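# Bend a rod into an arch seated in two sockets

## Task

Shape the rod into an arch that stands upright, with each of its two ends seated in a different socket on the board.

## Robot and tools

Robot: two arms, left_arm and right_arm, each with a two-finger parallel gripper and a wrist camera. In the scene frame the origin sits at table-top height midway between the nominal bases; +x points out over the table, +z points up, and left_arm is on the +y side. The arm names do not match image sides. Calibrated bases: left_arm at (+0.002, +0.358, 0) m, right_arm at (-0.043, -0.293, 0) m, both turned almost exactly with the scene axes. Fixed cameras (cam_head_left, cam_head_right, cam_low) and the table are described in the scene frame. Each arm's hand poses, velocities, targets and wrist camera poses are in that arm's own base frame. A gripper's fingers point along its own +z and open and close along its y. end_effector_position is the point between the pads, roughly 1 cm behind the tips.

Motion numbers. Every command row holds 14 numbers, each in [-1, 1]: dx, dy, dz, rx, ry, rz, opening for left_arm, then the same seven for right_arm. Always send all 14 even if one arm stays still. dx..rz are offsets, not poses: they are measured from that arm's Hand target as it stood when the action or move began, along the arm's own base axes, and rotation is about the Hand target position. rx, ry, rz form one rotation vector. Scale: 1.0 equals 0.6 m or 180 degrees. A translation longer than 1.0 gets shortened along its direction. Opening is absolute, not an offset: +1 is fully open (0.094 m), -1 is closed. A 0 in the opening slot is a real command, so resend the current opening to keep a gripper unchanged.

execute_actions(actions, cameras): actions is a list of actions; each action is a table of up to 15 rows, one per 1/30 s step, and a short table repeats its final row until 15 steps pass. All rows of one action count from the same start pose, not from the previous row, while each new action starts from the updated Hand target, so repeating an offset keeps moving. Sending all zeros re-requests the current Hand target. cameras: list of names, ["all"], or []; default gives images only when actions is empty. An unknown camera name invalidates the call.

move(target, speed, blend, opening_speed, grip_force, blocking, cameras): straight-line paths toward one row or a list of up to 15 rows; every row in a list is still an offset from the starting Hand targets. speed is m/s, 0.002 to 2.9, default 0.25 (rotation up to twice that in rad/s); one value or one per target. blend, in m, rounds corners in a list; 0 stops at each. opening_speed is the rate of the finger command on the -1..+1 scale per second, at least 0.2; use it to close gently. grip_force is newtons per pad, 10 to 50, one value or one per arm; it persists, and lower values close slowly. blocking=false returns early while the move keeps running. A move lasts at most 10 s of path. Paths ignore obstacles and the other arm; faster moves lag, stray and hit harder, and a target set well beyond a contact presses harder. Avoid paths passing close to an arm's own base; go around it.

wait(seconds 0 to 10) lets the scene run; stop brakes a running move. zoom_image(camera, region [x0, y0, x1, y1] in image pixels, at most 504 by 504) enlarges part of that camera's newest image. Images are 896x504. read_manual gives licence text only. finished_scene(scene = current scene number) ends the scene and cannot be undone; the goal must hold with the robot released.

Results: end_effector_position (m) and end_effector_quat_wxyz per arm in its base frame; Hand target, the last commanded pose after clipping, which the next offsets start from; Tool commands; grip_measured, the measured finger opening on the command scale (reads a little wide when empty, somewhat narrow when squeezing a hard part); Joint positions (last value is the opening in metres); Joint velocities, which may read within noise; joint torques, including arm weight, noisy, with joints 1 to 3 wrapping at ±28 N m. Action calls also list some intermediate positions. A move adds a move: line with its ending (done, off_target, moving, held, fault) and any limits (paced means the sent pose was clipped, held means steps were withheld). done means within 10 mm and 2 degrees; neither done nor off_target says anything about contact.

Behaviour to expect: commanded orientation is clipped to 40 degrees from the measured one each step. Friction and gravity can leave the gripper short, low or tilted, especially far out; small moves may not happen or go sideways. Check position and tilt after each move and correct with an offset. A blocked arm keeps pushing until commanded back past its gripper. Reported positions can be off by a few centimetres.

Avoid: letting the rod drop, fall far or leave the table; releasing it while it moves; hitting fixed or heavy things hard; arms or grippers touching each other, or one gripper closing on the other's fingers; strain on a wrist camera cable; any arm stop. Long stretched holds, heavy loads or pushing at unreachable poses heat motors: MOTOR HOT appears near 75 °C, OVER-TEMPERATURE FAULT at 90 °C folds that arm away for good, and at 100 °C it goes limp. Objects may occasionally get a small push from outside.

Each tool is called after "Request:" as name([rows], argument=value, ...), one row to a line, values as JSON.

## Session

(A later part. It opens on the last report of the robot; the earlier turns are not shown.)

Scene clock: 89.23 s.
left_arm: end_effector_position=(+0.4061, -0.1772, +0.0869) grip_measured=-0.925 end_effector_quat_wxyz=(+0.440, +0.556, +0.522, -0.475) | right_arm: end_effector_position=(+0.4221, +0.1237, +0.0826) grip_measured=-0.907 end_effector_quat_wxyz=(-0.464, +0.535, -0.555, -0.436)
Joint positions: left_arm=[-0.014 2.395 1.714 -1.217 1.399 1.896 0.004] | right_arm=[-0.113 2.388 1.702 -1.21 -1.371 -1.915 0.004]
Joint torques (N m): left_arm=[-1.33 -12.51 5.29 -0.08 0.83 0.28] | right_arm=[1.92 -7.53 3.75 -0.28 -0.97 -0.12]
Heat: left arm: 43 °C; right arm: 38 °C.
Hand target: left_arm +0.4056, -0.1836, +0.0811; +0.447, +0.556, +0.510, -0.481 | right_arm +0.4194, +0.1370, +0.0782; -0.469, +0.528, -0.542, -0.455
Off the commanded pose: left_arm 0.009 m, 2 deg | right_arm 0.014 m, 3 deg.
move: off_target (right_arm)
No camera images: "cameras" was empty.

Request:
move([
  [0.002,0.0135,0.016,0,0,0,-1,0.003,-0.0225,0.014,0,0,0,-1],
  [0.002,0.0135,0.016,0,0,0,-0.5,0.003,-0.0225,0.014,0,0,0,-0.5],
], cameras=["all"], speed=0.03, opening_speed=0.25)

Request:
zoom_image(camera="cam_low", region=[440, 120, 640, 310])

Request:
zoom_image(camera="cam_head_right", region=[230, 150, 330, 230])

Request:
zoom_image(camera="cam_head_left", region=[380, 160, 480, 250])

Scene clock: 95.47 s.
left_arm: end_effector_position=(+0.4045, -0.1723, +0.0890) grip_measured=-0.502 end_effector_quat_wxyz=(+0.443, +0.555, +0.518, -0.477) | right_arm: end_effector_position=(+0.4171, +0.1221, +0.0891) grip_measured=-0.503 end_effector_quat_wxyz=(-0.464, +0.535, -0.545, -0.448)
Joint positions: left_arm=[-0.002 2.419 1.749 -1.325 1.402 1.998 0.023] | right_arm=[-0.119 2.434 1.777 -1.417 -1.379 -2.09 0.023]
Joint torques (N m): left_arm=[-0.68 -13.23 7.39 -0.68 0.71 0.29] | right_arm=[-0.06 -7.5 5.82 -0.69 -0.73 -0.07]
Heat: left arm: 43 °C; right arm: 38 °C.
Hand target: left_arm +0.4068, -0.1754, +0.0906; +0.447, +0.555, +0.510, -0.481 | right_arm +0.4211, +0.1236, +0.0866; -0.469, +0.528, -0.542, -0.455
Off the commanded pose: left_arm 0.004 m, 1 deg | right_arm 0.005 m, 1 deg.
move: done
camera_calibration:
cam_left_wrist: T_world_to_cam=[[-0.996668, 0.0556156, -0.0596606, 0.421552], [0.0801624, 0.802899, -0.5907, 0.162429], [0.0150493, -0.593515, -0.804683, 0.0943152], [0, 0, 0, 1]] pos_world=[0.405707, -0.0978819, 0.196991]
cam_right_wrist: T_world_to_cam=[[0.999942, 0.00898225, -0.00602137, -0.416328], [0.00379979, -0.813169, -0.582015, 0.151918], [-0.0101242, 0.581958, -0.813156, 0.134626], [0, 0, 0, 1]] pos_world=[0.41709, 0.0489281, 0.195384]

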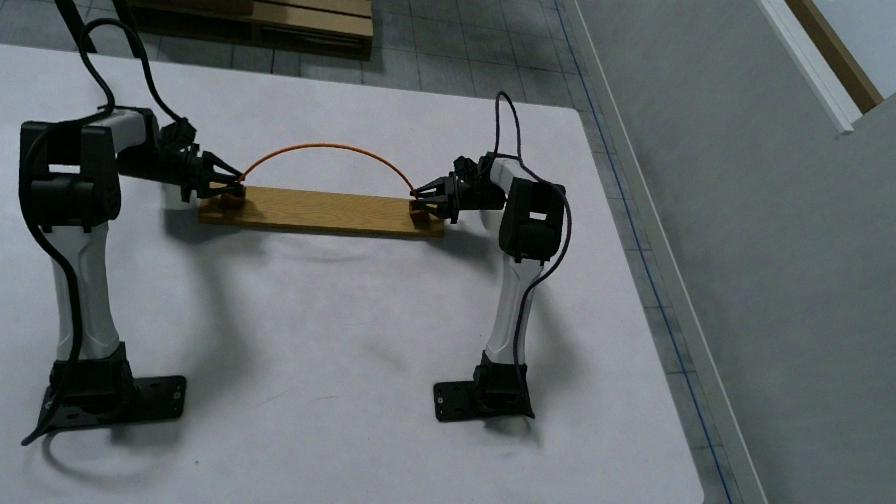

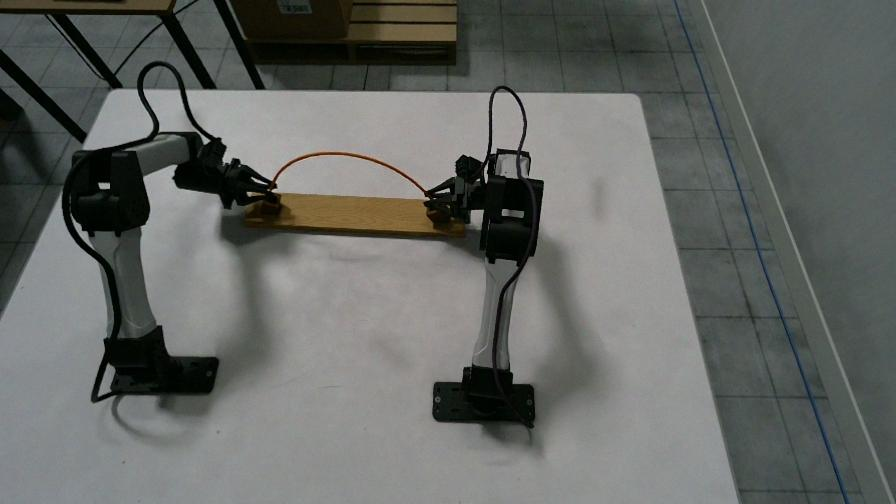

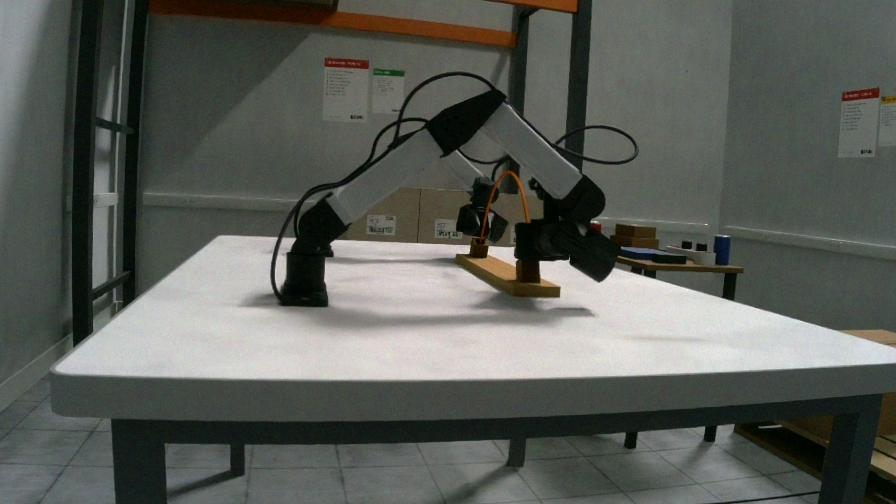

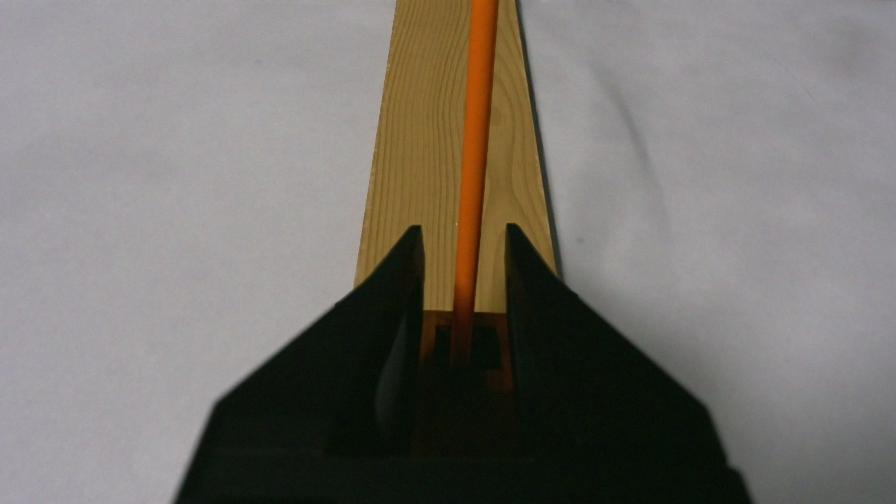

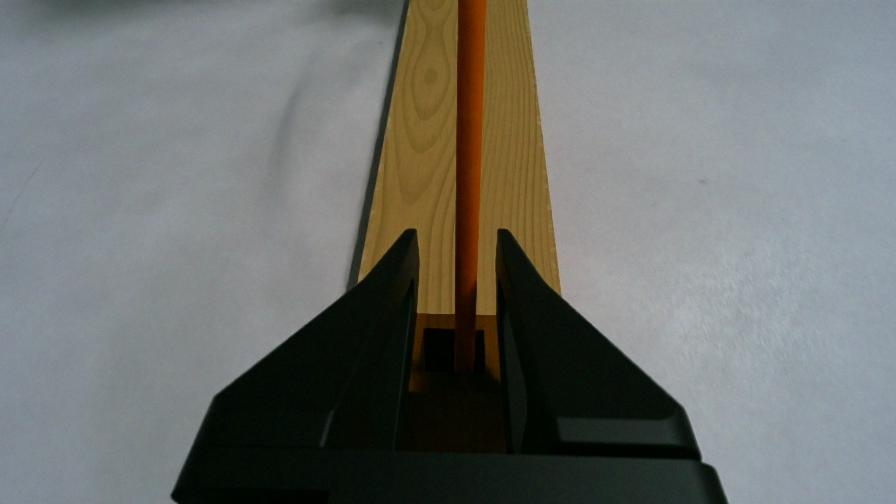

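Scaled by 2.520 from the camera's 896x504 image, which has a finer 1280x720 frame.

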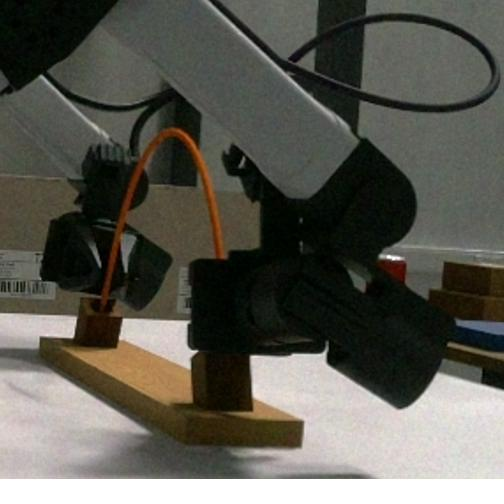

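Scaled by 5.040 from the camera's 896x504 image, which has a finer 1280x720 frame.

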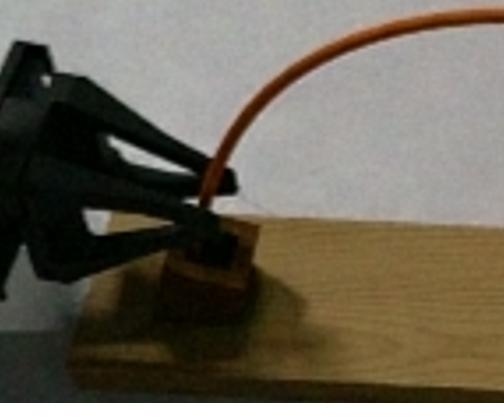

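Scaled by 5.040 from the camera's 896x504 image, which has a finer 1280x720 frame.

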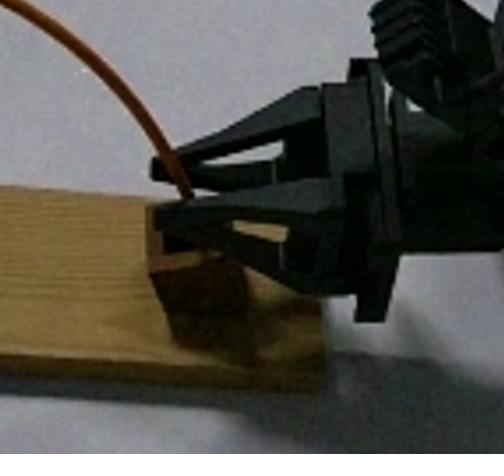

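Request:
move([
  [0,0,0,0,0,0,-0.2,0,0,0,0,0,0,-0.2],
  [0,0.12,0.025,0,0,0,-0.2,0,-0.12,0.025,0,0,0,-0.2],
], cameras=["all"], speed=0.08)

Request:
zoom_image(camera="cam_low", region=[430, 150, 580, 310])

Scene clock: 99.50 s.
left_arm: end_effector_position=(+0.4103, -0.1046, +0.0892) grip_measured=-0.202 end_effector_quat_wxyz=(+0.441, +0.530, +0.570, -0.447) | right_arm: end_effector_position=(+0.4177, +0.0536, +0.0840) grip_measured=-0.203 end_effector_quat_wxyz=(+0.458, -0.490, +0.606, +0.428)
Joint positions: left_arm=[0.16 2.413 1.765 -1.464 1.321 2.084 0.038] | right_arm=[-0.283 2.434 1.777 -1.497 -1.312 -2.097 0.037]
Joint torques (N m): left_arm=[0.17 -19.08 4.59 -0.94 0.52 0.29] | right_arm=[-0.31 -12.56 5.98 -0.84 -0.41 -0.08]
Heat: left arm: 44 °C; right arm: 39 °C.
Hand target: left_arm +0.4068, -0.1034, +0.1057; +0.447, +0.556, +0.510, -0.481 | right_arm +0.4212, +0.0516, +0.1016; +0.469, -0.528, +0.542, +0.455
Off the commanded pose: left_arm 0.017 m, 8 deg | right_arm 0.018 m, 9 deg.
joint sent to its limit (left arm) — joint 6 (wrist roll), upper limit. The joint targets are off in orientation, not in position.
joint sent to its limit (right arm) — joint 6 (wrist roll), lower limit. The joint targets are off in orientation, not in position.
move: off_target (left_arm, right_arm)
camera_calibration:
cam_left_wrist: T_world_to_cam=[[-0.998471, -0.0505134, -0.0224378, 0.409841], [-0.0302831, 0.839543, -0.542448, 0.152553], [0.0462385, -0.54094, -0.839789, 0.130367], [0, 0, 0, 1]] pos_world=[0.407806, -0.0368517, 0.201429]
cam_right_wrist: T_world_to_cam=[[0.988964, -0.120434, -0.0862934, -0.398057], [-0.148034, -0.827079, -0.542242, 0.154098], [-0.00606706, 0.549032, -0.83578, 0.172202], [0, 0, 0, 1]] pos_world=[0.41752, -0.0150328, 0.193131]

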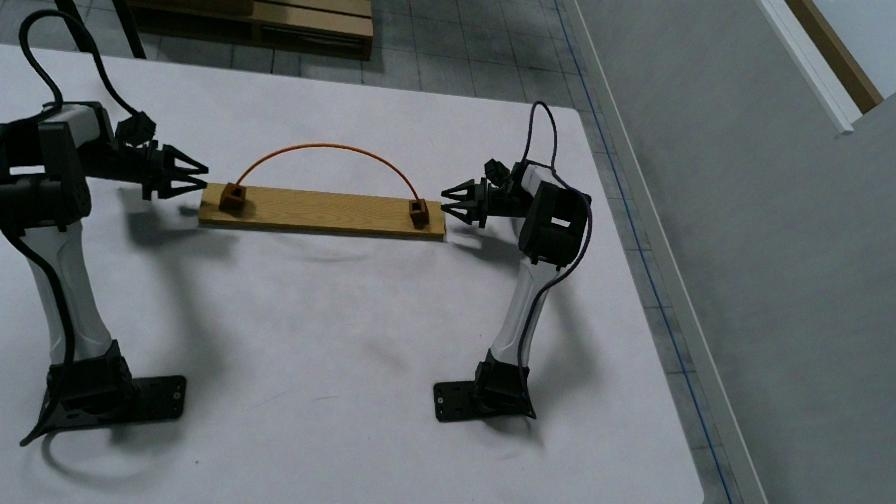

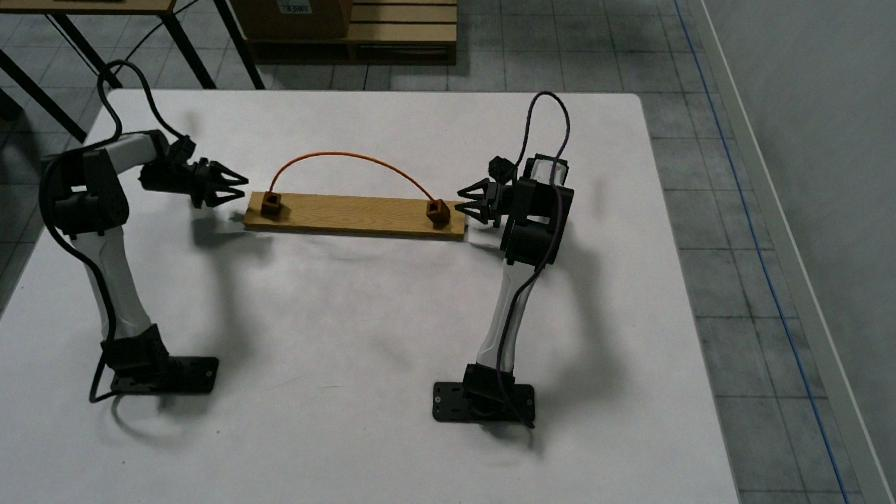

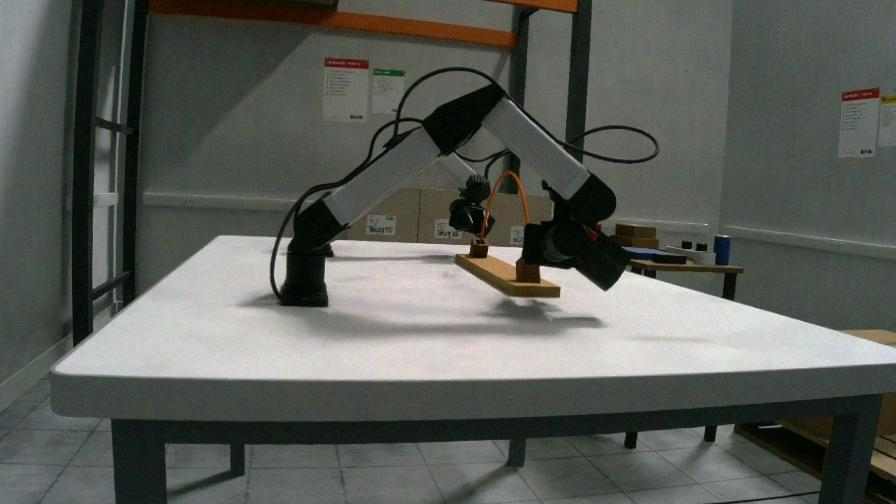

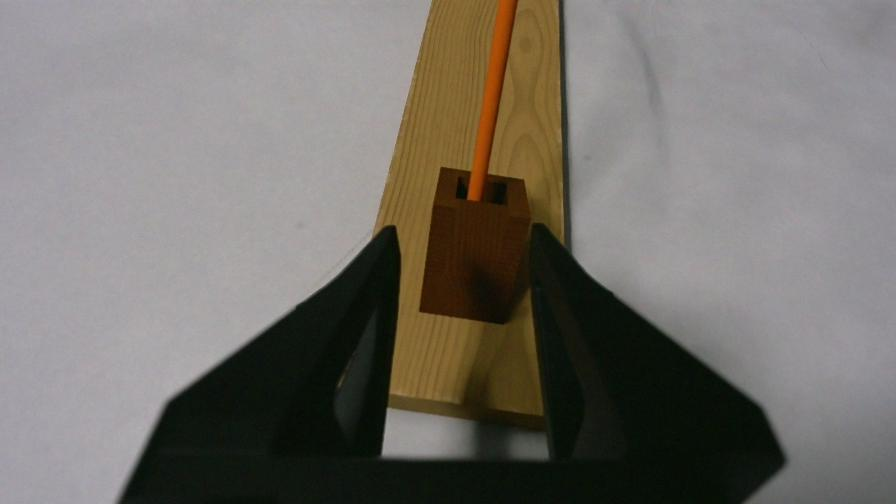

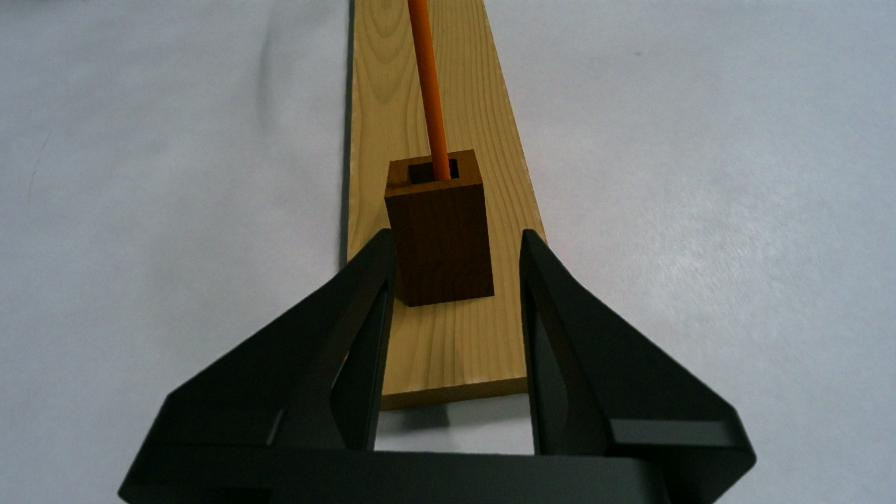

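Scaled by 3.150 from the camera's 896x504 image, which has a finer 1280x720 frame.

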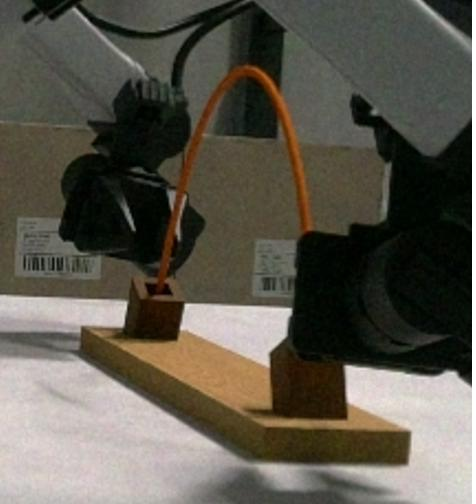

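Request:
finished_scene(scene=2)

The scene is finished: the task was done.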